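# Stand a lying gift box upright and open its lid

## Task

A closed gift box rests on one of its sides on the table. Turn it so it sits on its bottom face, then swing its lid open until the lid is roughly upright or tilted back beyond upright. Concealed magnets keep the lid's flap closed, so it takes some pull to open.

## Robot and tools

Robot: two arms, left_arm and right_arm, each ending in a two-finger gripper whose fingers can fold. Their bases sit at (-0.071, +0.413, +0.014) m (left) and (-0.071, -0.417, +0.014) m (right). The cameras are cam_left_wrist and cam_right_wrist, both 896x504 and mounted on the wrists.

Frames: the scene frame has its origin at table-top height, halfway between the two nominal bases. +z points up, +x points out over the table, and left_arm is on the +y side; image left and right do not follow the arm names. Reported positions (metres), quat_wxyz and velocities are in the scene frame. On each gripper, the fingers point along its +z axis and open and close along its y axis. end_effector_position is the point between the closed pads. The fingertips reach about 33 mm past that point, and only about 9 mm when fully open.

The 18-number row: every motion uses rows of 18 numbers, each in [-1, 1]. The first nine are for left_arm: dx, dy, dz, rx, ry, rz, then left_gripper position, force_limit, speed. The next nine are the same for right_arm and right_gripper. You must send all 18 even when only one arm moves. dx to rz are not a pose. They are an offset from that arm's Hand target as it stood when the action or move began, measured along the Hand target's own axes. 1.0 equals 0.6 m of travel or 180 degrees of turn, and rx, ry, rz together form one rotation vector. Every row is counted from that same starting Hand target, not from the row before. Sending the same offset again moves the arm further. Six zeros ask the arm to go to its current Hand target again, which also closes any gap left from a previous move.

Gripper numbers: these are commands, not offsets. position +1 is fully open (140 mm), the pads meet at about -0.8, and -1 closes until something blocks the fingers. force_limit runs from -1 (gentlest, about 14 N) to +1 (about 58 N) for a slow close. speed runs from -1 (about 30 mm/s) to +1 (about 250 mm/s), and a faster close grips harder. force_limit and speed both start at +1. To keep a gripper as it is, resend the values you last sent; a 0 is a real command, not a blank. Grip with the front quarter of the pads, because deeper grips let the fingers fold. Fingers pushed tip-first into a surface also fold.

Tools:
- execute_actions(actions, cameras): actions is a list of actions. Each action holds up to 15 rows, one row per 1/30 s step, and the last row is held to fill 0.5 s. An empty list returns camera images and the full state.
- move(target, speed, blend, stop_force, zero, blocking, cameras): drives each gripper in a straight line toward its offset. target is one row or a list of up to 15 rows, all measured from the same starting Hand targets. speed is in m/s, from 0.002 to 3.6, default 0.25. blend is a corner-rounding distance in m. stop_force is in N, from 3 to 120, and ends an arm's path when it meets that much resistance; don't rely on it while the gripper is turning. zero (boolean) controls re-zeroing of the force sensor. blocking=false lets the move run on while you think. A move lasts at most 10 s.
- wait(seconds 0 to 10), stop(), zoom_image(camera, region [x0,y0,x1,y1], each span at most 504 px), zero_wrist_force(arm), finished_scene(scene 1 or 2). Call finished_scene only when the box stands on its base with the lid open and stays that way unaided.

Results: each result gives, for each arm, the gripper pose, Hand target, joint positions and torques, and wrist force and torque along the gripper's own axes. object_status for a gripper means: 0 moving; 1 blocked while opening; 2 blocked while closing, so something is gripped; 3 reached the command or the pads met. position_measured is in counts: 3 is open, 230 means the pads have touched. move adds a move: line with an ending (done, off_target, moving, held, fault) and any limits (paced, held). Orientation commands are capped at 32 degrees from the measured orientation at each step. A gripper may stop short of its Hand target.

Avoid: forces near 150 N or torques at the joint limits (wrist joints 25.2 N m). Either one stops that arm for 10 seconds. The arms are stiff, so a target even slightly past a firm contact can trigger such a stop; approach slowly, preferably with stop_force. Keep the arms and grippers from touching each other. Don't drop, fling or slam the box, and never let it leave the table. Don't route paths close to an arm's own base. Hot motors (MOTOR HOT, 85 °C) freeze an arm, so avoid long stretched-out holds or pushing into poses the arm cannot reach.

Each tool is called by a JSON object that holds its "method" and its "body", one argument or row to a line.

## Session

{"method": "execute_actions", "body": {
  "actions": []
}}

Scene clock: 0.00 s.
left_arm: end_effector_position=(+0.6422, +0.5035, +0.2993) position_measured=3 object_status=3 end_effector_quat_wxyz=(-0.290, +0.867, +0.389, +0.113) | right_arm: end_effector_position=(+0.4261, +0.1003, +0.2267) position_measured=3 object_status=3 end_effector_quat_wxyz=(+0.044, +0.955, +0.293, +0.021)
Joint positions: left_arm=[-0.298 -1 0.896 -1.211 -0.985 1.908] | right_arm=[0.646 -1.038 1.057 -1.598 -1.667 3.206]
Joint velocities: within noise
Joint torques (N m): no reading
Motor temperatures (°C): left_arm=[31 27 39 44 39 34] | right_arm=[33 34 32 35 34 37]
Wrist force (N): no reading
Wrist torque (N m): no reading
Wrist force, peak (N): no reading
Hand target: left_arm +0.6422, +0.5035, +0.2993; -0.290, +0.867, +0.389, +0.113 | right_arm +0.4261, +0.1003, +0.2267; +0.044, +0.955, +0.293, +0.021
Tool commands: left_gripper/position=+1.0 left_gripper/force_limit=+1.0 left_gripper/speed=+1.0 right_gripper/position=+1.0 right_gripper/force_limit=+1.0 right_gripper/speed=+1.0
camera_calibration:
cam_left_wrist: T_world_to_cam=[[0.739378, -0.528791, -0.416773, -0.0792122], [-0.6196, -0.776617, -0.113853, 0.822062], [-0.263469, 0.342413, -0.901852, 0.410782], [0, 0, 0, 1]] pos_world=[0.676146, 0.455884, 0.431045]
cam_right_wrist: T_world_to_cam=[[0.57806, -0.807372, 0.118312, -0.186821], [-0.79015, -0.517635, 0.328202, 0.322892], [-0.203738, -0.283204, -0.937169, 0.474215], [0, 0, 0, 1]] pos_world=[0.459742, 0.150606, 0.360549]

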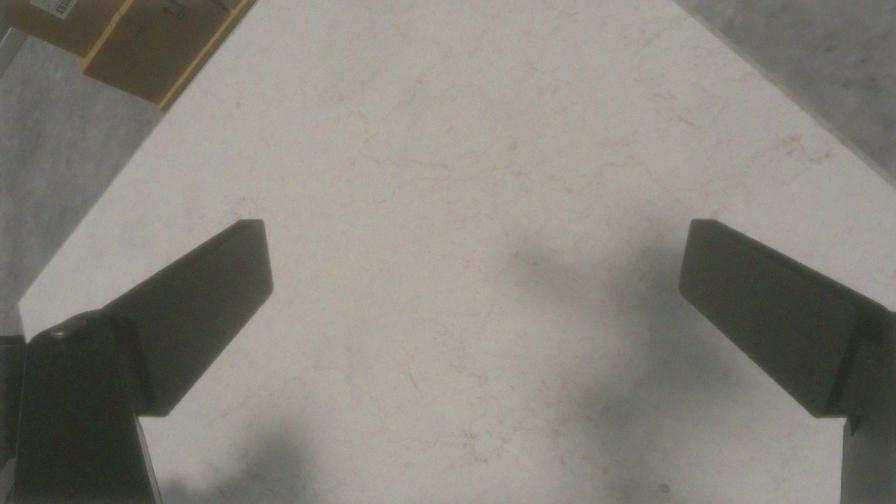

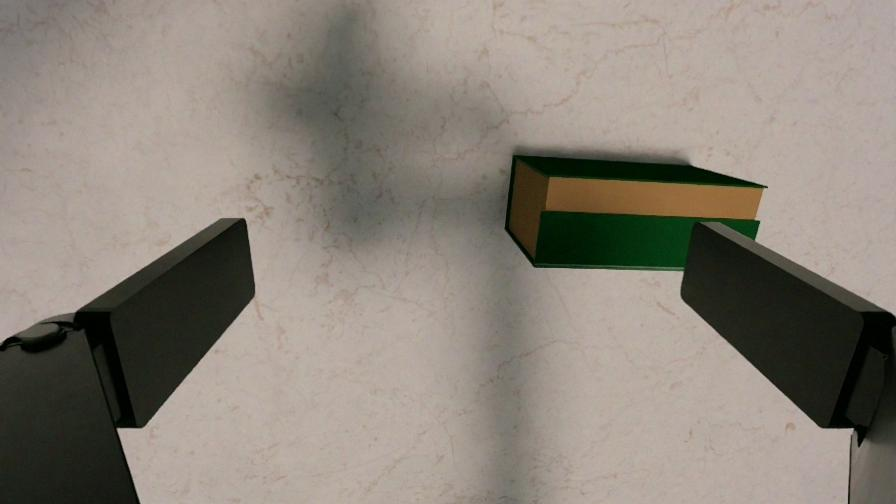

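{"method": "move", "body": {
  "target": [
    [-0.3912,-0.0838,-0.1612,-0.3743,0.142,0.4955,-0.41,-1,0,-0.0178,0.2788,0.144,0.06,0,0,-1,-1,0],
    [-0.8587,0.1717,-0.0883,-0.1977,0.7994,0.4783,-0.41,-1,0,-0.0178,0.2788,0.144,0.06,0,0,-1,-1,0]
  ],
  "speed": 0.45,
  "blend": 0.04,
  "cameras": ["all"]
}}

Scene clock: 161.83 s.
left_arm: end_effector_position=(+0.3698, +0.1180, +0.0920) position_measured=181 object_status=3 end_effector_quat_wxyz=(+0.188, -0.282, +0.726, -0.598) | right_arm: end_effector_position=(+0.5163, -0.0497, +0.1566) position_measured=233 object_status=3 end_effector_quat_wxyz=(-0.046, +0.955, +0.294, -0.007)
Joint positions: left_arm=[-0.755 -0.624 2.577 -4.877 -1.695 4.674] | right_arm=[0.308 -1.095 1.318 -1.783 -1.478 2.866]
Joint torques (N m): left_arm=[1.27 -29.13 3.86 -3.4 -0.35 -0.03] | right_arm=[-10.52 -36.35 -16.99 -4.21 2.1 -1.2]
Wrist force (N): left_arm=[1.2 0.5 0.4] | right_arm=[-0.5 -0.2 0.3]
Wrist torque (N m): left_arm=[-0.05 -0.08 0.13] | right_arm=[0.03 0.11 0.10]
Wrist force, peak (N): left_arm=[1.4 8.7 4.9] | right_arm=[-0.4 -0.6 0.2]
Hand target: left_arm +0.3698, +0.1180, +0.0920; +0.188, -0.282, +0.726, -0.598 (not the last commanded pose) | right_arm +0.5163, -0.0497, +0.1566; -0.046, +0.955, +0.294, -0.007
Tool commands: left_gripper/position=-0.411765 left_gripper/force_limit=-1.0 left_gripper/speed=+0.003922 right_gripper/position=-1.0 right_gripper/force_limit=-1.0 right_gripper/speed=+0.0
Off the commanded pose: left_arm 0.018 m, 13 deg | right_arm 0.000 m, 0 deg.
FORCE FAULT: contact force on the left arm reached its limit, and that arm stopped. The contact can be on any part of that arm, not only on its tool. That arm's remaining commands of this call were not run. That arm is still stopped at the end of this call. That arm stays stopped for about 10 more seconds. Until then a move that you send moves the other arm only, and its call returns only when the move has ended. Once the stop has ended, the next robot result says so. If the stop ends while you think or write, that arm runs what you send next, counted from a new Hand target: where the arm stands when the stop ends. While its stop runs, that arm takes no new command, but its gripper still runs the gripper command that each later call begins with. Until it ends, the stop uses up actions while you think or wait. An arm that is not stopped still takes commands.
move: fault (left_arm)
camera_calibration:
cam_left_wrist: T_world_to_cam=[[-0.183834, 0.125913, -0.974859, 0.147448], [0.509953, 0.860073, 0.0149225, -0.29236], [0.840329, -0.494389, -0.22232, -0.0878994], [0, 0, 0, 1]] pos_world=[0.25006, 0.189429, 0.128562]
cam_right_wrist: T_world_to_cam=[[0.582804, -0.809608, -0.0698216, -0.324876], [-0.753962, -0.57079, 0.325177, 0.318692], [-0.303119, -0.136872, -0.943072, 0.443929], [0, 0, 0, 1]] pos_world=[0.564184, -0.0203551, 0.292342]

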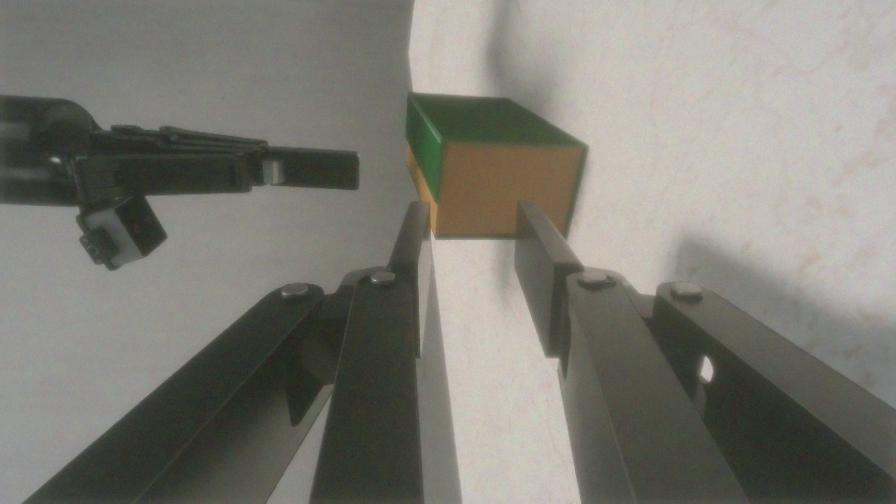

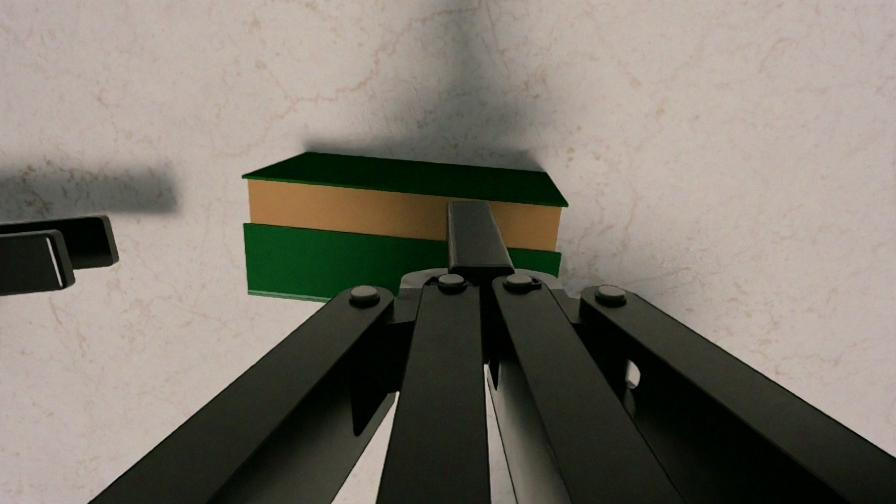

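{"method": "move", "body": {
  "target": [
    [-0.0337,-0.2817,-0.1277,0,0,0,-0.41,-1,0,-0.0295,-0.0545,0.0157,-0.0201,-0.0256,-0.4829,0.486,-1,0],
    [-0.2372,-0.3515,-0.3235,-0.392,-0.2045,-0.2216,-0.41,-1,0,-0.0295,-0.0545,0.0157,-0.0201,-0.0256,-0.4829,0.486,-1,0]
  ],
  "speed": [0.3,0.4],
  "blend": 0.03,
  "cameras": ["all"]
}}

Scene clock: 269.33 s.
left_arm: end_effector_position=(+0.4001, +0.3298, +0.3300) position_measured=181 object_status=3 end_effector_quat_wxyz=(+0.000, +0.707, -0.707, +0.000) | right_arm: end_effector_position=(+0.4830, -0.0319, +0.1500) position_measured=68 object_status=3 end_effector_quat_wxyz=(+0.000, +0.491, +0.871, +0.001)
Joint positions: left_arm=[-0.443 -1.643 1.54 -1.468 -1.571 4.256] | right_arm=[0.393 -1.128 1.385 -1.828 -1.57 1.434]
Joint torques (N m): left_arm=[10.48 -13.68 -37.12 -0.12 -1.74 -2.04] | right_arm=[8.64 -57.8 -17.04 -4.03 1.95 -1.21]
Wrist force (N): left_arm=[2.0 -0.1 -0.2] | right_arm=[-0.5 -0.1 0.0]
Wrist torque (N m): left_arm=[0.11 -0.25 0.08] | right_arm=[0.03 0.09 0.08]
Wrist force, peak (N): left_arm=[2.4 -0.7 -0.6] | right_arm=[-0.5 -0.1 0.6]
Hand target: left_arm +0.4001, +0.3298, +0.3300; +0.000, +0.707, -0.707, +0.000 | right_arm +0.4830, -0.0319, +0.1500; +0.000, +0.491, +0.871, +0.001
Off the commanded pose: left_arm 0.000 m, 0 deg | right_arm 0.000 m, 0 deg.
FORCE FAULT, CONTINUED: the left arm's stop, for the force fault that an earlier result reported, is over. The rest of the stop counts as 19 of the actions that you can send in this scene. The stop ended before this call began, so that arm ran this call's commands, counted from a new Hand target: where the arm stood when the stop ended.
move: done
camera_calibration:
cam_left_wrist: T_world_to_cam=[[-0.999998, 0.00136664, -0.00126743, 0.404577], [0.000839601, 0.937378, 0.348313, -0.425271], [0.00166408, 0.348311, -0.937377, 0.337935], [0, 0, 0, 1]] pos_world=[0.404371, 0.280381, 0.465413]
cam_right_wrist: T_world_to_cam=[[0.841178, 0.540269, 0.0230011, -0.387132], [0.501475, -0.79528, 0.340665, -0.310012], [0.202343, -0.275026, -0.939903, 0.180955], [0, 0, 0, 1]] pos_world=[0.444494, 0.0123766, 0.284595]

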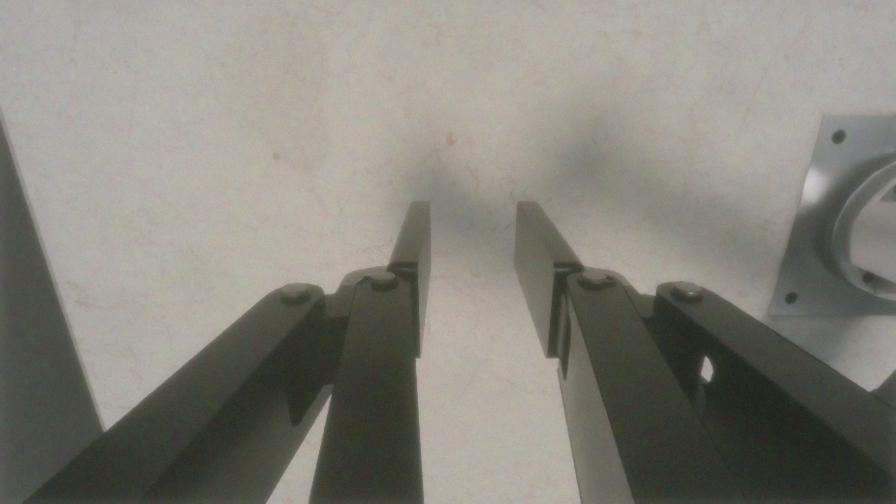

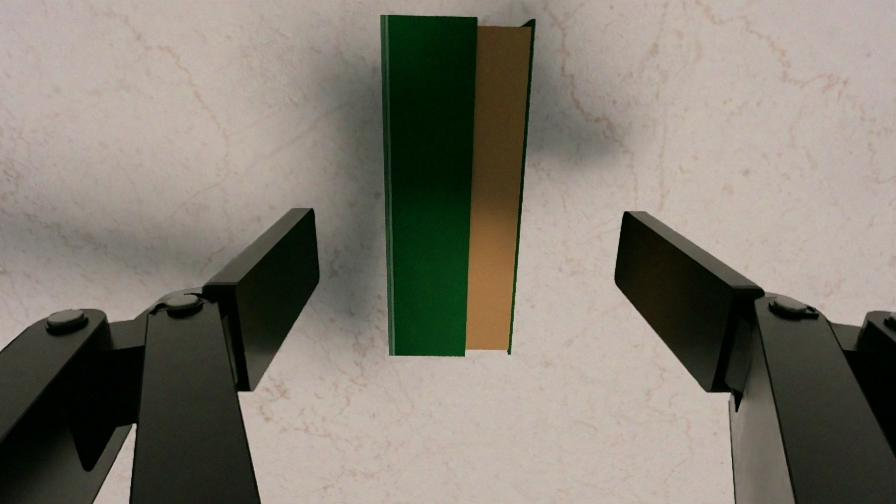

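{"method": "move", "body": {
  "target": [
    [0,0,0,0,0,0,-0.41,-1,0,0,0,0.1067,0,0,0,0.486,-0.01,-1],
    [0,0,0,0,0,0,-0.41,-1,0,0,0,0.1067,0,0,0,-1,-0.01,-1],
    [-0.03,-0.1,0.05,-0.1813,0.3223,0,-0.41,-1,0,0,0,0.05,0,0,0,-1,-0.01,-1]
  ],
  "speed": [0.15,0.15,0.3],
  "cameras": ["all"]
}}

Scene clock: 289.87 s.
left_arm: end_effector_position=(+0.4601, +0.3477, +0.3001) position_measured=181 object_status=3 end_effector_quat_wxyz=(+0.528, +0.591, -0.591, +0.148) | right_arm: end_effector_position=(+0.4830, -0.0319, +0.1200) position_measured=142 object_status=2 end_effector_quat_wxyz=(+0.000, +0.491, +0.871, +0.001)
Joint positions: left_arm=[0.089 -0.998 1.079 -0.745 -2.44 5.232] | right_arm=[0.393 -1.107 1.434 -1.898 -1.57 1.434]
Joint torques (N m): left_arm=[11.17 -37.48 -34.58 1.8 -1.93 2.36] | right_arm=[-9.1 -58.03 -32.99 -0.72 1.6 -1.01]
Wrist force (N): left_arm=[3.0 1.0 0.4] | right_arm=[-0.2 0.0 0.8]
Wrist torque (N m): left_arm=[0.47 -0.71 -0.11] | right_arm=[0.04 0.03 0.09]
Wrist force, peak (N): left_arm=[3.2 1.0 0.5] | right_arm=[0.0 0.1 -8.5]
Hand target: left_arm +0.4601, +0.3477, +0.3000; +0.528, +0.591, -0.591, +0.148 | right_arm +0.4830, -0.0319, +0.1200; +0.000, +0.491, +0.871, +0.001
Off the commanded pose: left_arm 0.000 m, 0 deg | right_arm 0.000 m, 0 deg.
move: done
camera_calibration:
cam_left_wrist: T_world_to_cam=[[-0.855785, 0.257387, 0.448758, 0.17417], [-0.0836429, 0.787194, -0.611006, -0.052811], [-0.510525, -0.560426, -0.65214, 0.769473], [0, 0, 0, 1]] pos_world=[0.537471, 0.427976, 0.391376]
cam_right_wrist: T_world_to_cam=[[0.841178, 0.540269, 0.0230011, -0.386496], [0.501475, -0.79528, 0.340665, -0.299712], [0.202343, -0.275026, -0.939903, 0.152786], [0, 0, 0, 1]] pos_world=[0.444494, 0.0124766, 0.254595]

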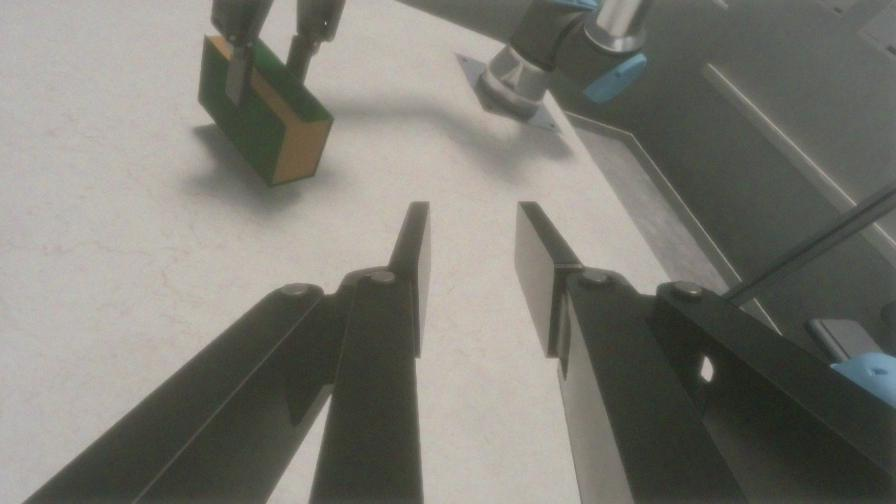

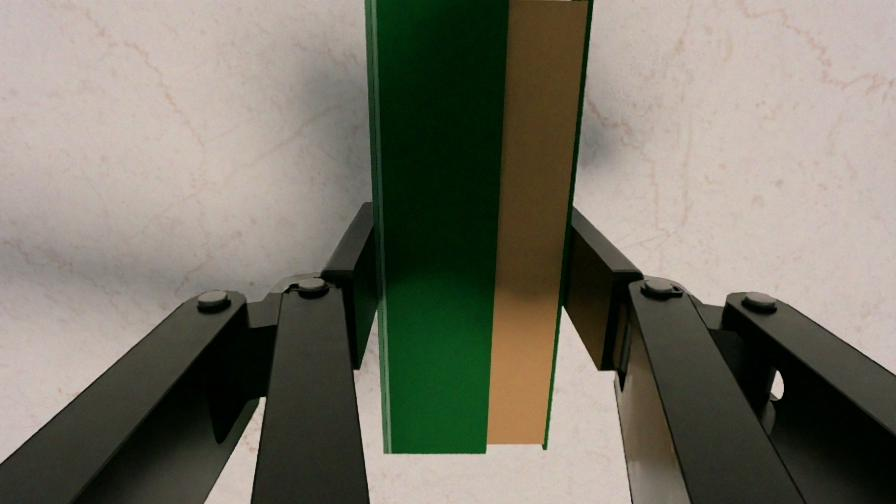

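{"method": "move", "body": {
  "target": [
    [0,0,0,0,0,-0.667,-0.41,-1,0,0.06,-0.08,0,0,0,0.085,-1,-0.01,-1],
    [0,0,0,0,0,0.667,-0.41,-1,0,0.1233,-0.165,0,0,0,0.1733,-1,-0.01,-1],
    [0,0,0,0,0,0,-0.41,-1,0,0.1233,-0.165,0.0543,0,0,0.1733,-1,-0.01,-1]
  ],
  "speed": 0.7,
  "blend": 0.02,
  "cameras": ["all"]
}}

Scene clock: 305.33 s.
left_arm: end_effector_position=(+0.4601, +0.3477, +0.3000) position_measured=181 object_status=3 end_effector_quat_wxyz=(+0.528, +0.591, -0.591, +0.148) | right_arm: end_effector_position=(+0.3600, -0.0199, +0.0874) position_measured=142 object_status=2 end_effector_quat_wxyz=(+0.000, +0.707, +0.707, +0.000)
Joint positions: left_arm=[0.089 -0.998 1.078 -0.744 -2.44 -1.05] | right_arm=[0.5 -1.273 1.763 -2.062 -1.57 2.085]
Joint torques (N m): left_arm=[-10.03 -53.19 -14.61 -3.4 0.28 -2.1] | right_arm=[8.84 -27 -14.81 -4.28 -1.28 1.45]
Wrist force (N): left_arm=[3.0 0.9 0.5] | right_arm=[0.1 -0.3 0.7]
Wrist torque (N m): left_arm=[0.45 -0.71 -0.01] | right_arm=[-0.01 -0.02 -0.01]
Wrist force, peak (N): left_arm=[3.6 1.2 0.3] | right_arm=[-0.4 0.0 1.2]
Hand target: left_arm +0.4601, +0.3477, +0.3000; +0.528, +0.591, -0.591, +0.148 | right_arm +0.3600, -0.0199, +0.0874; +0.000, +0.707, +0.707, +0.000
Off the commanded pose: left_arm 0.000 m, 0 deg | right_arm 0.000 m, 0 deg.
move: done
camera_calibration:
cam_left_wrist: T_world_to_cam=[[-0.855702, 0.257868, 0.44864, 0.174055], [-0.0833556, 0.786979, -0.611323, -0.0527426], [-0.510711, -0.560508, -0.651925, 0.769575], [0, 0, 0, 1]] pos_world=[0.537573, 0.427977, 0.391374]
cam_right_wrist: T_world_to_cam=[[0.999394, 0.0265819, 0.022466, -0.355819], [0.0173512, -0.940097, 0.340465, -0.0460344], [0.0301704, -0.339869, -0.939989, 0.211098], [0, 0, 0, 1]] pos_world=[0.350033, 0.0379271, 0.222096]

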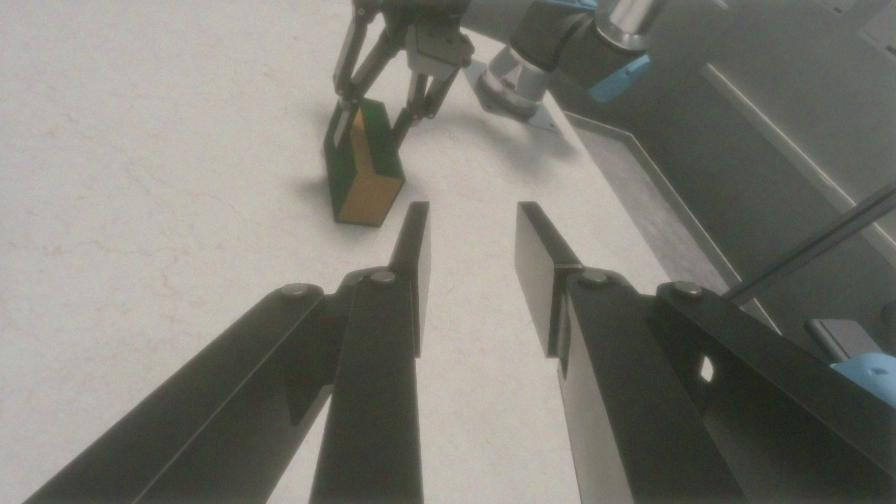

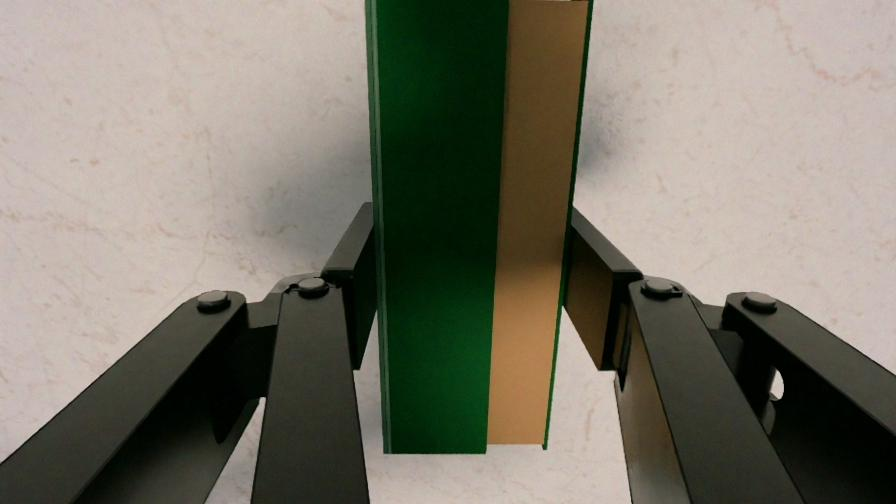

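{"method": "move", "body": {
  "target": [
    [-0.0875,0.0257,0.2717,0.1241,0.1652,0.1241,-0.41,-1,0,0,0,0,0,0,0,-1,-0.01,-1],
    [-0.1422,-0.092,0.5182,0.2649,0.0165,0.5921,-0.41,-1,0,0,0,0,0,0,0,-1,-0.01,-1]
  ],
  "speed": 0.35,
  "blend": 0.02,
  "cameras": ["all"]
}}

{"method": "zoom_image", "body": {
  "camera": "cam_left_wrist",
  "region": [330, 80, 650, 330]
}}

Scene clock: 322.47 s.
left_arm: end_effector_position=(+0.4301, +0.3189, +0.2718) position_measured=181 object_status=3 end_effector_quat_wxyz=(+0.534, +0.565, -0.577, +0.250) | right_arm: end_effector_position=(+0.3600, -0.0199, +0.0874) position_measured=142 object_status=2 end_effector_quat_wxyz=(+0.000, +0.707, +0.707, +0.000)
Joint positions: left_arm=[0.097 -1.126 1.421 -0.939 -2.609 -0.911] | right_arm=[0.5 -1.273 1.763 -2.062 -1.57 2.085]
Joint torques (N m): left_arm=[-9.07 -33.77 -33.95 1.87 0.43 -2.11] | right_arm=[8.72 -26.67 -14.9 -4.18 0.57 1.34]
Wrist force (N): left_arm=[3.1 1.0 0.9] | right_arm=[0.0 -0.1 0.6]
Wrist torque (N m): left_arm=[0.47 -0.78 -0.01] | right_arm=[0.02 0.01 0.00]
Wrist force, peak (N): left_arm=[-9.4 2.5 5.6] | right_arm=[-0.2 0.2 1.3]
Hand target: left_arm +0.4302, +0.3190, +0.2719; +0.534, +0.565, -0.577, +0.250 (not the last commanded pose) | right_arm +0.3600, -0.0199, +0.0874; +0.000, +0.707, +0.707, +0.000
Off the commanded pose: left_arm 0.279 m, 108 deg | right_arm 0.000 m, 0 deg.
move: held (left_arm; a check stopped the path); path passed 0 of 2 targets; limits=held
pose unreachable (left arm): on one or more control steps of this call, first in action 0 (counted from 0), this arm could not follow its commanded pose, so it was not sent that pose on those steps. It may still have moved: this result reports where it is.
cause: moving toward the commanded pose would bring two parts of the arm too close to each other (its gripper and another part of the arm, with joints 4 (wrist 1) to 6 (wrist 3) between them, 13 mm apart when it was first held).
camera_calibration:
cam_left_wrist: T_world_to_cam=[[-0.919541, 0.236151, 0.314128, 0.23945], [-0.0789677, 0.671988, -0.73634, 0.0188763], [-0.384978, -0.701901, -0.599272, 0.69639], [0, 0, 0, 1]] pos_world=[0.489769, 0.419566, 0.356009]
cam_right_wrist: T_world_to_cam=[[0.999394, 0.0265819, 0.022466, -0.355819], [0.0173512, -0.940097, 0.340465, -0.0460344], [0.0301704, -0.339869, -0.939989, 0.211098], [0, 0, 0, 1]] pos_world=[0.350033, 0.0379271, 0.222096]

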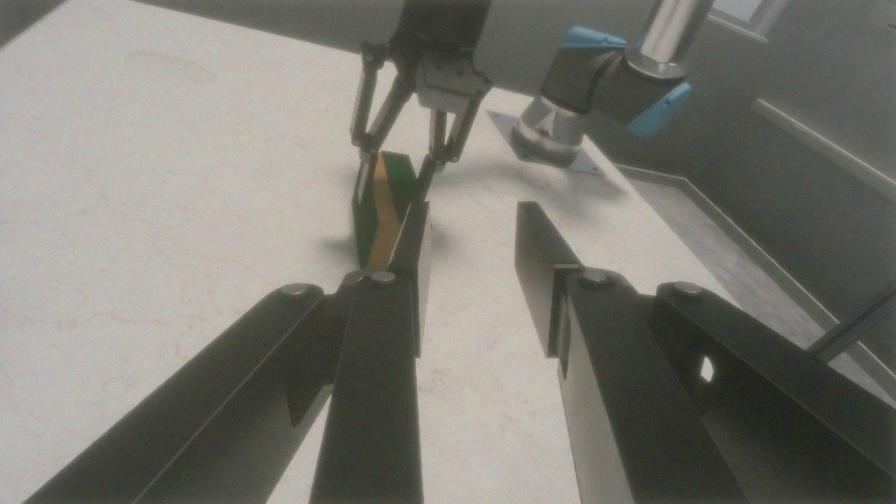

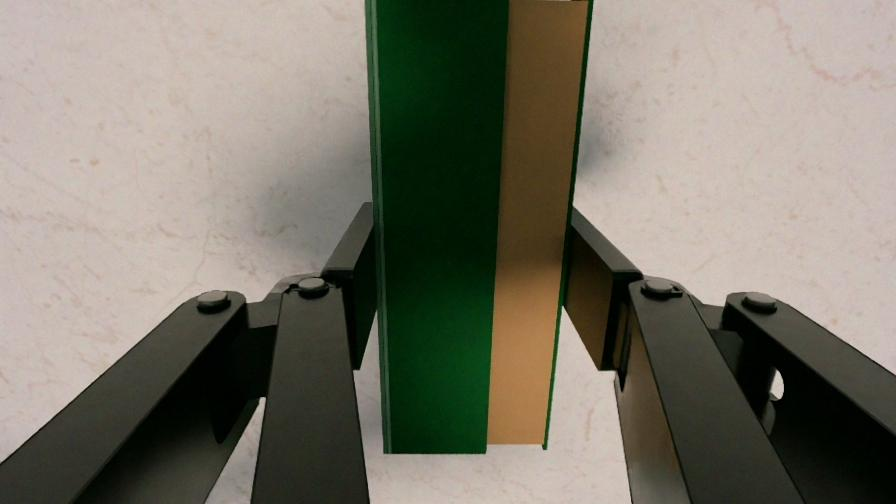

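Scaled by 1.575 from the camera's 896x504 image, which has a finer 1280x720 frame.

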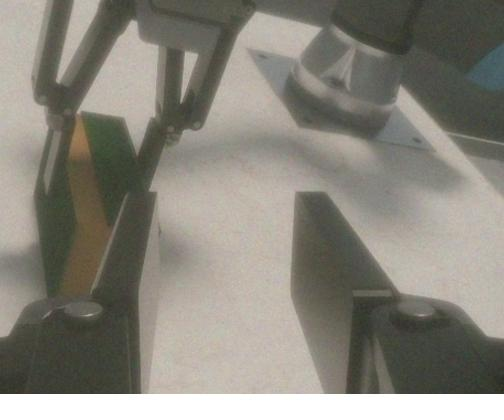

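{"method": "move", "body": {
  "target": [
    [0.0232,-0.0698,0.0068,0.0954,0.1153,0.0877,-0.41,-1,0,0,0,0,0,0,0,-1,-0.01,-1],
    [-0.0778,-0.072,0.1993,0.1964,-0.0027,0.569,-0.41,-1,0,0,0,0,0,0,0,-1,-0.01,-1],
    [-0.192,-0.0437,0.4225,0.1964,-0.0027,0.569,-0.41,-1,0,0,0,0,0,0,0,-1,-0.01,-1]
  ],
  "speed": 0.35,
  "blend": 0.01,
  "cameras": ["all"]
}}

{"method": "zoom_image", "body": {
  "camera": "cam_left_wrist",
  "region": [330, 80, 650, 330]
}}

Scene clock: 346.50 s.
left_arm: end_effector_position=(+0.4337, +0.3175, +0.2717) position_measured=181 object_status=3 end_effector_quat_wxyz=(+0.532, +0.561, -0.572, +0.272) | right_arm: end_effector_position=(+0.3600, -0.0199, +0.0874) position_measured=142 object_status=2 end_effector_quat_wxyz=(+0.000, +0.707, +0.707, +0.000)
Joint positions: left_arm=[0.104 -1.131 1.445 -0.952 -2.643 -0.881] | right_arm=[0.5 -1.273 1.763 -2.062 -1.57 2.085]
Joint torques (N m): left_arm=[-10.09 -33.36 -34.77 1.76 0.59 -2.03] | right_arm=[8.93 -26.74 -15.65 -4.16 0.78 1.17]
Wrist force (N): left_arm=[3.4 1.3 0.6] | right_arm=[0.0 0.2 1.0]
Wrist torque (N m): left_arm=[0.51 -0.84 -0.03] | right_arm=[0.09 0.00 0.00]
Wrist force, peak (N): left_arm=[3.8 1.3 0.0] | right_arm=[0.1 -0.2 1.2]
Hand target: left_arm +0.4337, +0.3175, +0.2716; +0.532, +0.561, -0.573, +0.272 (not the last commanded pose) | right_arm +0.3600, -0.0199, +0.0874; +0.000, +0.707, +0.707, +0.000
Off the commanded pose: left_arm 0.280 m, 107 deg | right_arm 0.000 m, 0 deg.
move: held (left_arm; a check stopped the path); path passed 0 of 3 targets; limits=held
pose unreachable (left arm): on one or more control steps of this call, first in action 0 (counted from 0), this arm could not follow its commanded pose, so it was not sent that pose on those steps. It may still have moved: this result reports where it is.
cause: moving toward the commanded pose would bring two parts of the arm too close to each other (its gripper and another part of the arm, with joints 4 (wrist 1) to 6 (wrist 3) between them, 9 mm apart when it was first held).
camera_calibration:
cam_left_wrist: T_world_to_cam=[[-0.932543, 0.221658, 0.285009, 0.261199], [-0.0779068, 0.647248, -0.758288, 0.0334137], [-0.352552, -0.729341, -0.586318, 0.687827], [0, 0, 0, 1]] pos_world=[0.488678, 0.422137, 0.354178]
cam_right_wrist: T_world_to_cam=[[0.999394, 0.0265819, 0.022466, -0.355819], [0.0173512, -0.940097, 0.340465, -0.0460344], [0.0301704, -0.339869, -0.939989, 0.211098], [0, 0, 0, 1]] pos_world=[0.350033, 0.0379271, 0.222096]

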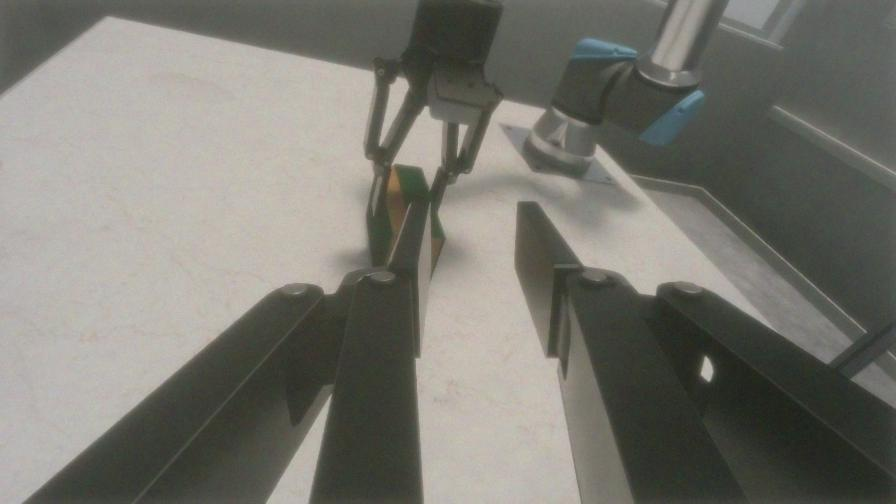

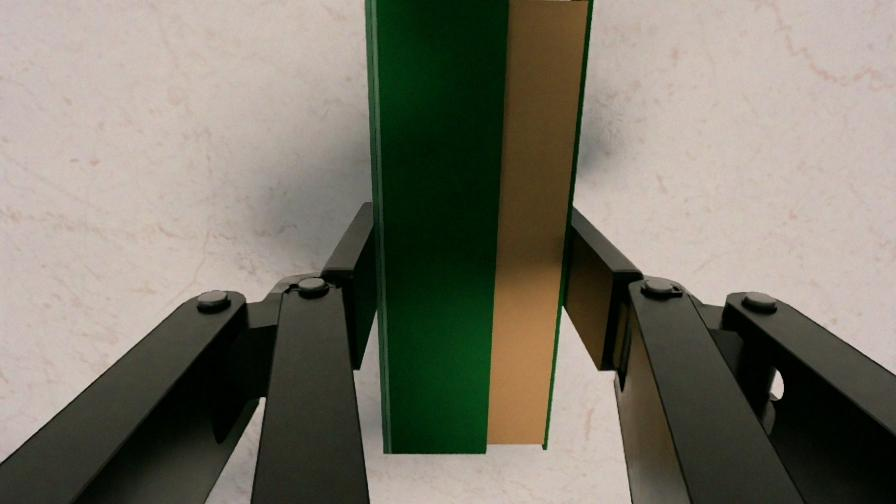

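Scaled by 1.575 from the camera's 896x504 image, which has a finer 1280x720 frame.

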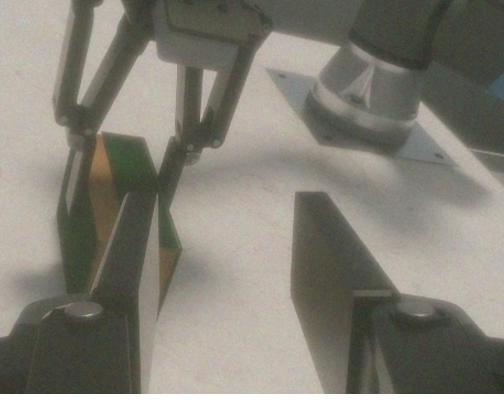

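{"method": "move", "body": {
  "target": [
    [-0.0157,0.2735,-0.1148,0.1256,-0.3885,-0.0053,-0.41,-1,0,0,0,-0.0833,0,0,0,-1,-0.01,-1],
    [-0.0157,0.2735,-0.1148,0.1256,-0.3885,-0.0053,-0.41,-1,0,0.1,0.04,-0.0833,0,0,0.5,-1,-0.01,-1],
    [-0.0157,0.2735,-0.1148,0.1256,-0.3885,-0.0053,-0.41,-1,0,0.2,0.0867,-0.0833,0,0,1.0,-1,-0.01,-1],
    [-0.0157,0.2735,-0.1148,0.1256,-0.3885,-0.0053,-0.41,-1,0,0.2,0.0867,0.001,0,0,1.0,-1,-0.01,-1]
  ],
  "speed": [0.4,0.6,0.6,0.12],
  "blend": 0.02,
  "cameras": ["all"]
}}

Scene clock: 380.33 s.
left_arm: end_effector_position=(+0.2998, +0.4199, +0.3296) position_measured=181 object_status=3 end_effector_quat_wxyz=(-0.001, +0.707, -0.707, +0.000) | right_arm: end_effector_position=(+0.4119, +0.1001, +0.0871) position_measured=142 object_status=2 end_effector_quat_wxyz=(+0.000, +0.707, -0.707, +0.000)
Joint positions: left_arm=[-0.335 -1.909 1.748 -1.409 -1.569 -1.92] | right_arm=[0.615 -1.006 1.364 -1.93 -1.57 5.342]
Joint torques (N m): left_arm=[-8.62 -17.03 -16.61 -0.21 1.22 -2.01] | right_arm=[9.37 -39.51 -17.45 -3.96 -1.54 1.44]
Wrist force (N): left_arm=[1.6 0.1 -0.4] | right_arm=[-0.2 0.0 1.1]
Wrist torque (N m): left_arm=[0.16 -0.17 0.13] | right_arm=[0.06 0.05 0.01]
Wrist force, peak (N): left_arm=[3.4 1.3 0.3] | right_arm=[0.1 -0.1 1.8]
Hand target: left_arm +0.2998, +0.4199, +0.3296; -0.001, +0.707, -0.707, +0.000 | right_arm +0.4119, +0.1001, +0.0870; +0.000, +0.707, -0.707, +0.000
Off the commanded pose: left_arm 0.000 m, 0 deg | right_arm 0.000 m, 0 deg.
move: done
camera_calibration:
cam_left_wrist: T_world_to_cam=[[-0.999999, 0.00129908, -0.00107853, 0.304191], [0.000840163, 0.936925, 0.34953, -0.509773], [0.00146457, 0.349529, -0.936925, 0.305691], [0, 0, 0, 1]] pos_world=[0.304172, 0.370376, 0.464918]
cam_right_wrist: T_world_to_cam=[[-0.9994, -0.0265642, 0.0222189, 0.417705], [-0.0173513, 0.939331, 0.342574, -0.108017], [-0.0299711, 0.341983, -0.939228, 0.206408], [0, 0, 0, 1]] pos_world=[0.421767, 0.0419721, 0.221587]

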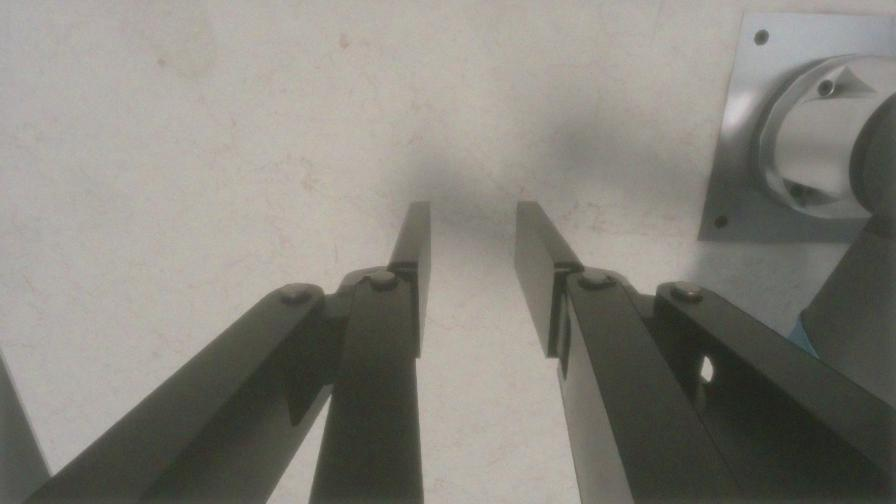

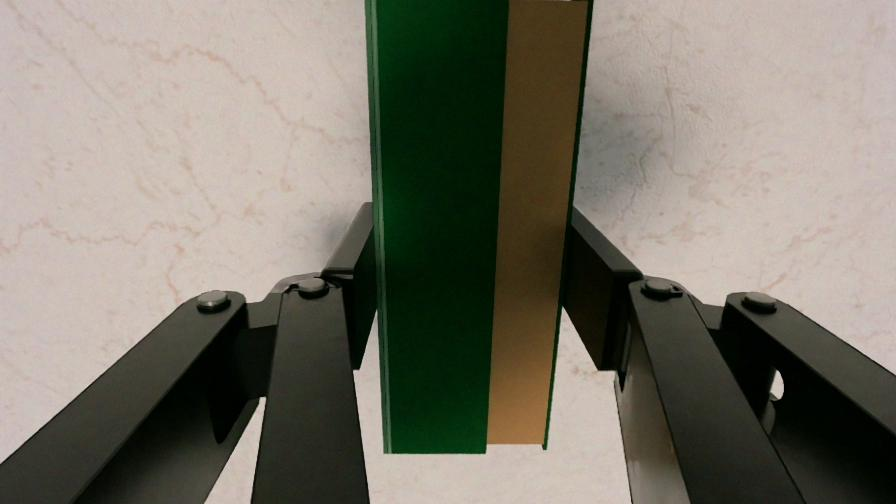

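{"method": "move", "body": {
  "target": [
    [0,0,0,0,0,0,-1,-1,0,0,0,0,0,0,0,0.4,-1,-0.5],
    [0,0,0,0,0,0,-1,-1,0,0,0,-0.2,0,0,0,0.4,-1,-0.5],
    [0.2,-0.06,0.1,0,0,0,-1,-1,0,0.4167,-0.03,-0.1883,0.3716,-0.4054,-0.4054,-0.41,-1,-0.5],
    [0.4667,-0.1467,0.305,0,0,0,-1,-1,0,0.2517,-0.0242,0.0067,0.3716,-0.4054,-0.4054,-0.41,-1,-0.5]
  ],
  "speed": [0.2,0.25,0.5,0.3],
  "blend": [0,0.02,0.03,0],
  "cameras": ["all"]
}}

{"method": "zoom_image", "body": {
  "camera": "cam_right_wrist",
  "region": [330, 80, 650, 330]
}}

Scene clock: 414.00 s.
left_arm: end_effector_position=(+0.3876, +0.1401, +0.1464) position_measured=233 object_status=3 end_effector_quat_wxyz=(-0.001, +0.707, -0.707, +0.000) | right_arm: end_effector_position=(+0.4265, -0.0510, +0.0829) position_measured=181 object_status=3 end_effector_quat_wxyz=(+0.707, -0.706, -0.031, +0.031)
Joint positions: left_arm=[-0.775 -1.451 1.819 -1.938 -1.57 -2.36] | right_arm=[-0.164 -0.856 1.791 -0.928 -0.237 1.563]
Joint torques (N m): left_arm=[-9.15 -22.19 -33.64 -5.36 1.38 -1.92] | right_arm=[9.42 -32.18 -21.13 -0.82 2.04 1.52]
Wrist force (N): left_arm=[1.7 0.4 -0.1] | right_arm=[0.2 -2.5 1.1]
Wrist torque (N m): left_arm=[0.19 -0.23 0.07] | right_arm=[0.06 0.21 0.13]
Wrist force, peak (N): left_arm=[3.6 0.0 1.3] | right_arm=[0.1 -3.5 0.5]
Hand target: left_arm +0.3877, +0.1400, +0.1463; -0.001, +0.707, -0.707, +0.000 | right_arm +0.4265, -0.0509, +0.0828; +0.707, -0.706, -0.031, +0.031
Off the commanded pose: left_arm 0.000 m, 0 deg | right_arm 0.000 m, 0 deg.
move: done; blend cut to 0 m at target 3
camera_calibration:
cam_left_wrist: T_world_to_cam=[[-0.999999, 0.00129875, -0.00107866, 0.392257], [0.000839807, 0.936925, 0.34953, -0.183662], [0.00146457, 0.349529, -0.936925, 0.231716], [0, 0, 0, 1]] pos_world=[0.392072, 0.0905764, 0.281718]
cam_right_wrist: T_world_to_cam=[[0.0284845, -0.0181266, -0.99943, 0.0751198], [-0.905978, -0.422935, -0.0181503, 0.375073], [-0.422365, 0.905979, -0.0284694, 0.375216], [0, 0, 0, 1]] pos_world=[0.496147, -0.179944, 0.0925668]

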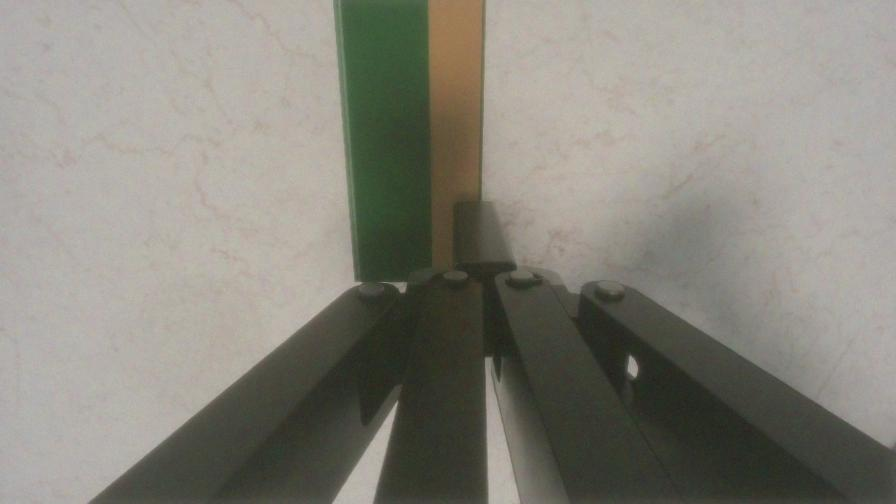

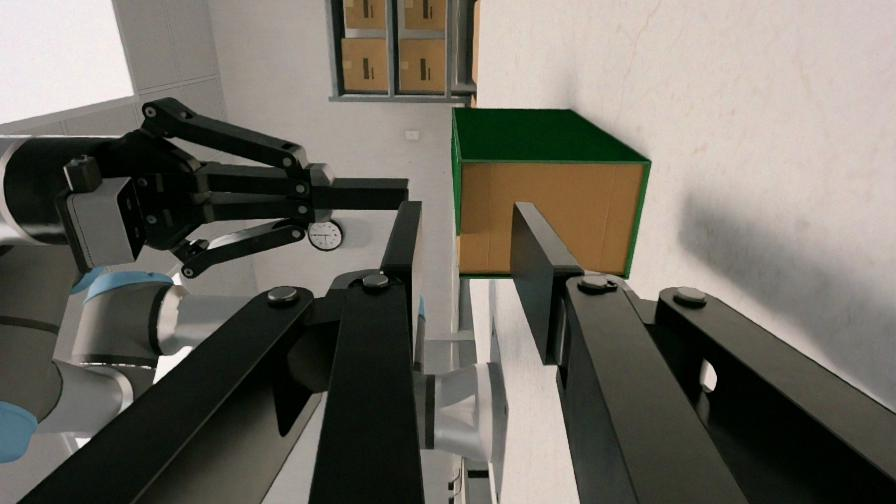

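Scaled by 1.575 from the camera's 896x504 image, which has a finer 1280x720 frame.

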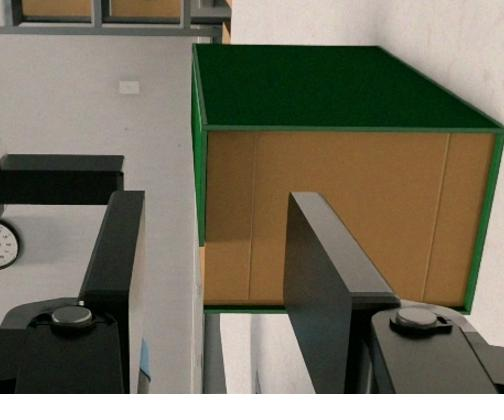

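{"method": "move", "body": {
  "target": [
    [0,-0.0067,0.04,0,0,0,-1,-1,0,0.01,-0.005,0,0,0,0,-0.41,-1,-0.5],
    [0,-0.0067,0.075,0,0,0,-1,-1,0,0.01,-0.005,0,0,0,0,-0.41,-1,-0.5]
  ],
  "speed": [0.1,0.012],
  "stop_force": 10
}}

{"method": "move", "body": {
  "target": [
    [0,0,0,0,0,0,-1,-1,0,0,0,0.033,0,0,0,-0.41,-1,-0.5],
    [0,0,0,0,0,0,-1,-1,0,0,0,0.1,0,0,0,-0.41,-1,-0.5]
  ],
  "speed": [0.06,0.015],
  "stop_force": 3,
  "cameras": ["cam_right_wrist"]
}}

{"method": "zoom_image", "body": {
  "camera": "cam_right_wrist",
  "region": [390, 100, 630, 280]
}}

Scene clock: 436.87 s.
left_arm: end_effector_position=(+0.3917, +0.1401, +0.1157) position_measured=233 object_status=3 end_effector_quat_wxyz=(-0.001, +0.707, -0.707, +0.000) | right_arm: end_effector_position=(+0.4325, -0.0504, +0.0858) position_measured=181 object_status=3 end_effector_quat_wxyz=(+0.707, -0.706, -0.031, +0.031)
Joint positions: left_arm=[-0.77 -1.413 1.86 -2.017 -1.57 -2.354] | right_arm=[-0.161 -0.852 1.772 -0.912 -0.234 1.563]
Joint torques (N m): left_arm=[3.78 -31.36 -35.22 -1.21 0.59 1.55] | right_arm=[8.23 -33.72 -20.81 2.61 1.93 -1.1]
Wrist force (N): left_arm=[2.9 0.5 -0.5] | right_arm=[0.0 -2.2 1.0]
Wrist torque (N m): left_arm=[0.22 -0.49 -0.06] | right_arm=[0.13 0.25 0.22]
Wrist force, peak (N): left_arm=[-7.3 11.9 -39.4] | right_arm=[0.0 -2.7 1.3]
Hand target: left_arm +0.3917, +0.1401, +0.1157; -0.001, +0.707, -0.707, +0.000 (not the last commanded pose) | right_arm +0.4325, -0.0504, +0.0858; +0.707, -0.706, -0.031, +0.031
Off the commanded pose: left_arm 0.014 m, 0 deg | right_arm 0.000 m, 0 deg.
move: contact (left_arm)

Scene clock: 440.90 s.
left_arm: end_effector_position=(+0.3917, +0.1401, +0.1157) position_measured=233 object_status=3 end_effector_quat_wxyz=(-0.001, +0.707, -0.707, +0.000) | right_arm: end_effector_position=(+0.4272, +0.0094, +0.0859) position_measured=181 object_status=3 end_effector_quat_wxyz=(+0.707, -0.706, -0.031, +0.031)
Joint positions: left_arm=[-0.77 -1.413 1.86 -2.017 -1.57 -2.354] | right_arm=[-0.047 -0.845 1.755 -0.896 -0.12 1.556]
Joint torques (N m): left_arm=[-7.32 -32.2 -35.08 -5.04 0.36 0.21] | right_arm=[8.71 -33.93 -21.59 2.39 1.74 -1.32]
Wrist force (N): left_arm=[2.9 0.6 -0.3] | right_arm=[0.1 -2.2 0.4]
Wrist torque (N m): left_arm=[0.24 -0.49 -0.05] | right_arm=[0.07 0.24 0.22]
Wrist force, peak (N): left_arm=[3.1 0.7 -0.6] | right_arm=[-0.2 -2.8 0.5]
Hand target: left_arm +0.3917, +0.1401, +0.1157; -0.001, +0.707, -0.707, +0.000 | right_arm +0.4272, +0.0094, +0.0859; +0.707, -0.706, -0.031, +0.031
Off the commanded pose: left_arm 0.000 m, 0 deg | right_arm 0.000 m, 0 deg.
move: done
camera_calibration:
cam_right_wrist: T_world_to_cam=[[0.0285268, -0.0182171, -0.999427, 0.079161], [-0.905977, -0.422937, -0.0181503, 0.401307], [-0.422364, 0.905976, -0.0285694, 0.320885], [0, 0, 0, 1]] pos_world=[0.496847, -0.119544, 0.095567]
Images, in order (width x height): cam_right_wrist 896x504.

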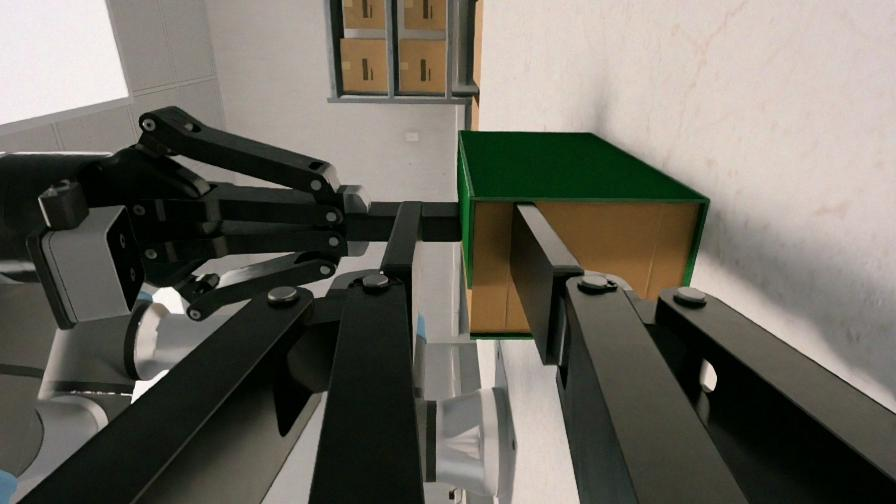

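Scaled by 2.100 from the camera's 896x504 image, which has a finer 1280x720 frame.

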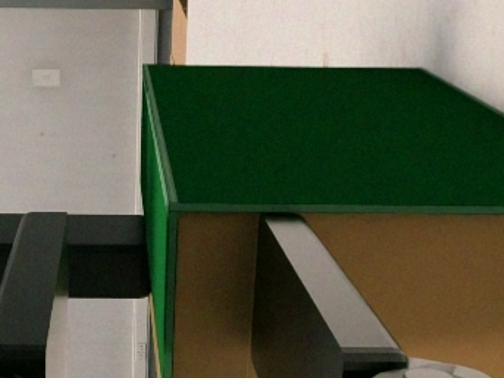

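{"method": "move", "body": {
  "target": [0,0,0,0,0,0,-1,-1,0,-0.005,0,0.04,0,0,0,-0.41,-1,-0.5],
  "speed": 0.012,
  "stop_force": 3,
  "cameras": ["all"]
}}

{"method": "zoom_image", "body": {
  "camera": "cam_right_wrist",
  "region": [390, 160, 630, 340]
}}

Scene clock: 453.37 s.
left_arm: end_effector_position=(+0.3917, +0.1401, +0.1157) position_measured=233 object_status=3 end_effector_quat_wxyz=(-0.001, +0.707, -0.707, +0.000) | right_arm: end_effector_position=(+0.4231, +0.0285, +0.0859) position_measured=181 object_status=3 end_effector_quat_wxyz=(+0.707, -0.706, -0.031, +0.031)
Joint positions: left_arm=[-0.77 -1.413 1.86 -2.017 -1.57 -2.354] | right_arm=[-0.01 -0.843 1.752 -0.889 -0.083 1.551]
Joint torques (N m): left_arm=[-8.2 -31.32 -33.24 -4.85 0.54 -1.23] | right_arm=[-9.35 -49.22 -5.18 -1.09 -1.85 1.4]
Wrist force (N): left_arm=[0.4 2.1 -2.7] | right_arm=[0.8 -2.0 -0.5]
Wrist torque (N m): left_arm=[0.25 -0.53 -0.06] | right_arm=[0.02 0.30 0.22]
Wrist force, peak (N): left_arm=[-5.0 4.5 -9.8] | right_arm=[3.2 1.1 -7.5]
Hand target: left_arm +0.3917, +0.1401, +0.1157; -0.001, +0.707, -0.707, +0.000 | right_arm +0.4231, +0.0285, +0.0859; +0.707, -0.706, -0.031, +0.031 (not the last commanded pose)
Off the commanded pose: left_arm 0.000 m, 0 deg | right_arm 0.005 m, 0 deg.
move: contact (right_arm)
camera_calibration:
cam_left_wrist: T_world_to_cam=[[-0.999999, 0.00129906, -0.00107813, 0.396324], [0.000840146, 0.936892, 0.349618, -0.17286], [0.00146426, 0.349616, -0.936892, 0.202965], [0, 0, 0, 1]] pos_world=[0.396172, 0.0904761, 0.251019]
cam_right_wrist: T_world_to_cam=[[0.0284363, -0.0182595, -0.999429, 0.0796661], [-0.90598, -0.422936, -0.0180504, 0.405662], [-0.422365, 0.905975, -0.0285695, 0.301849], [0, 0, 0, 1]] pos_world=[0.492747, -0.100444, 0.0955666]

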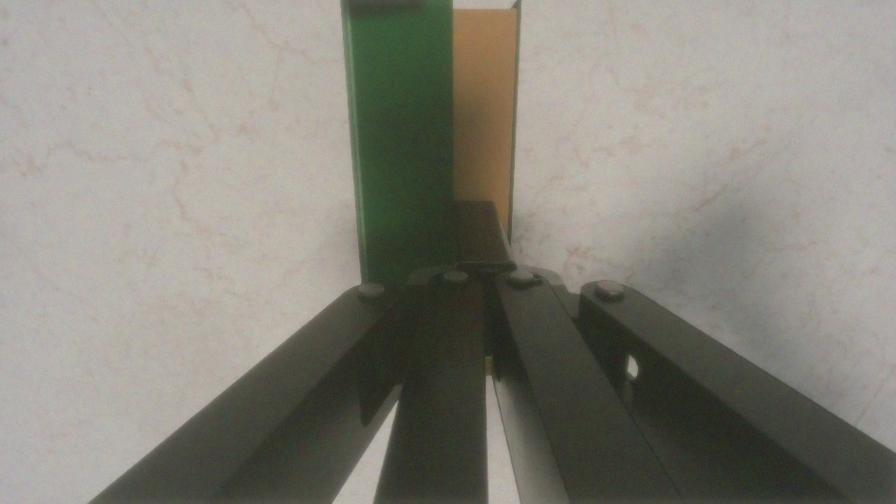

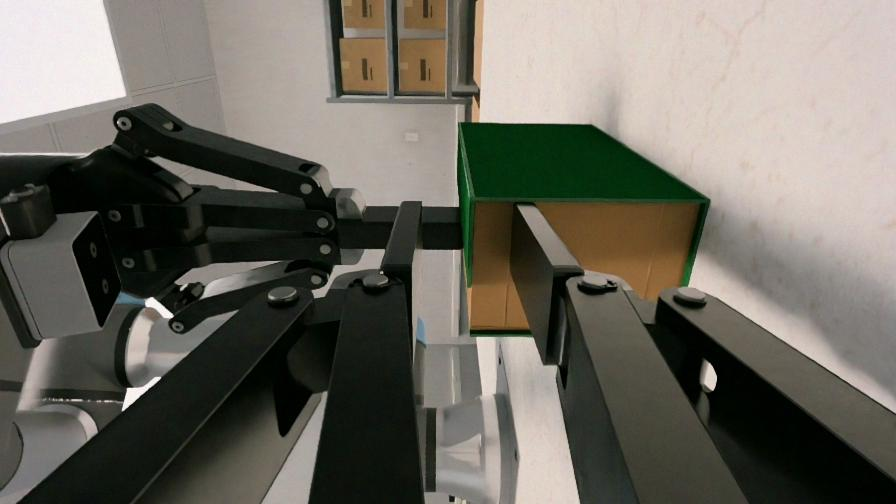

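Scaled by 2.100 from the camera's 896x504 image, which has a finer 1280x720 frame.

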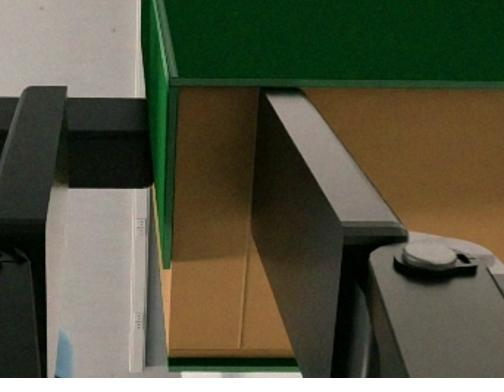

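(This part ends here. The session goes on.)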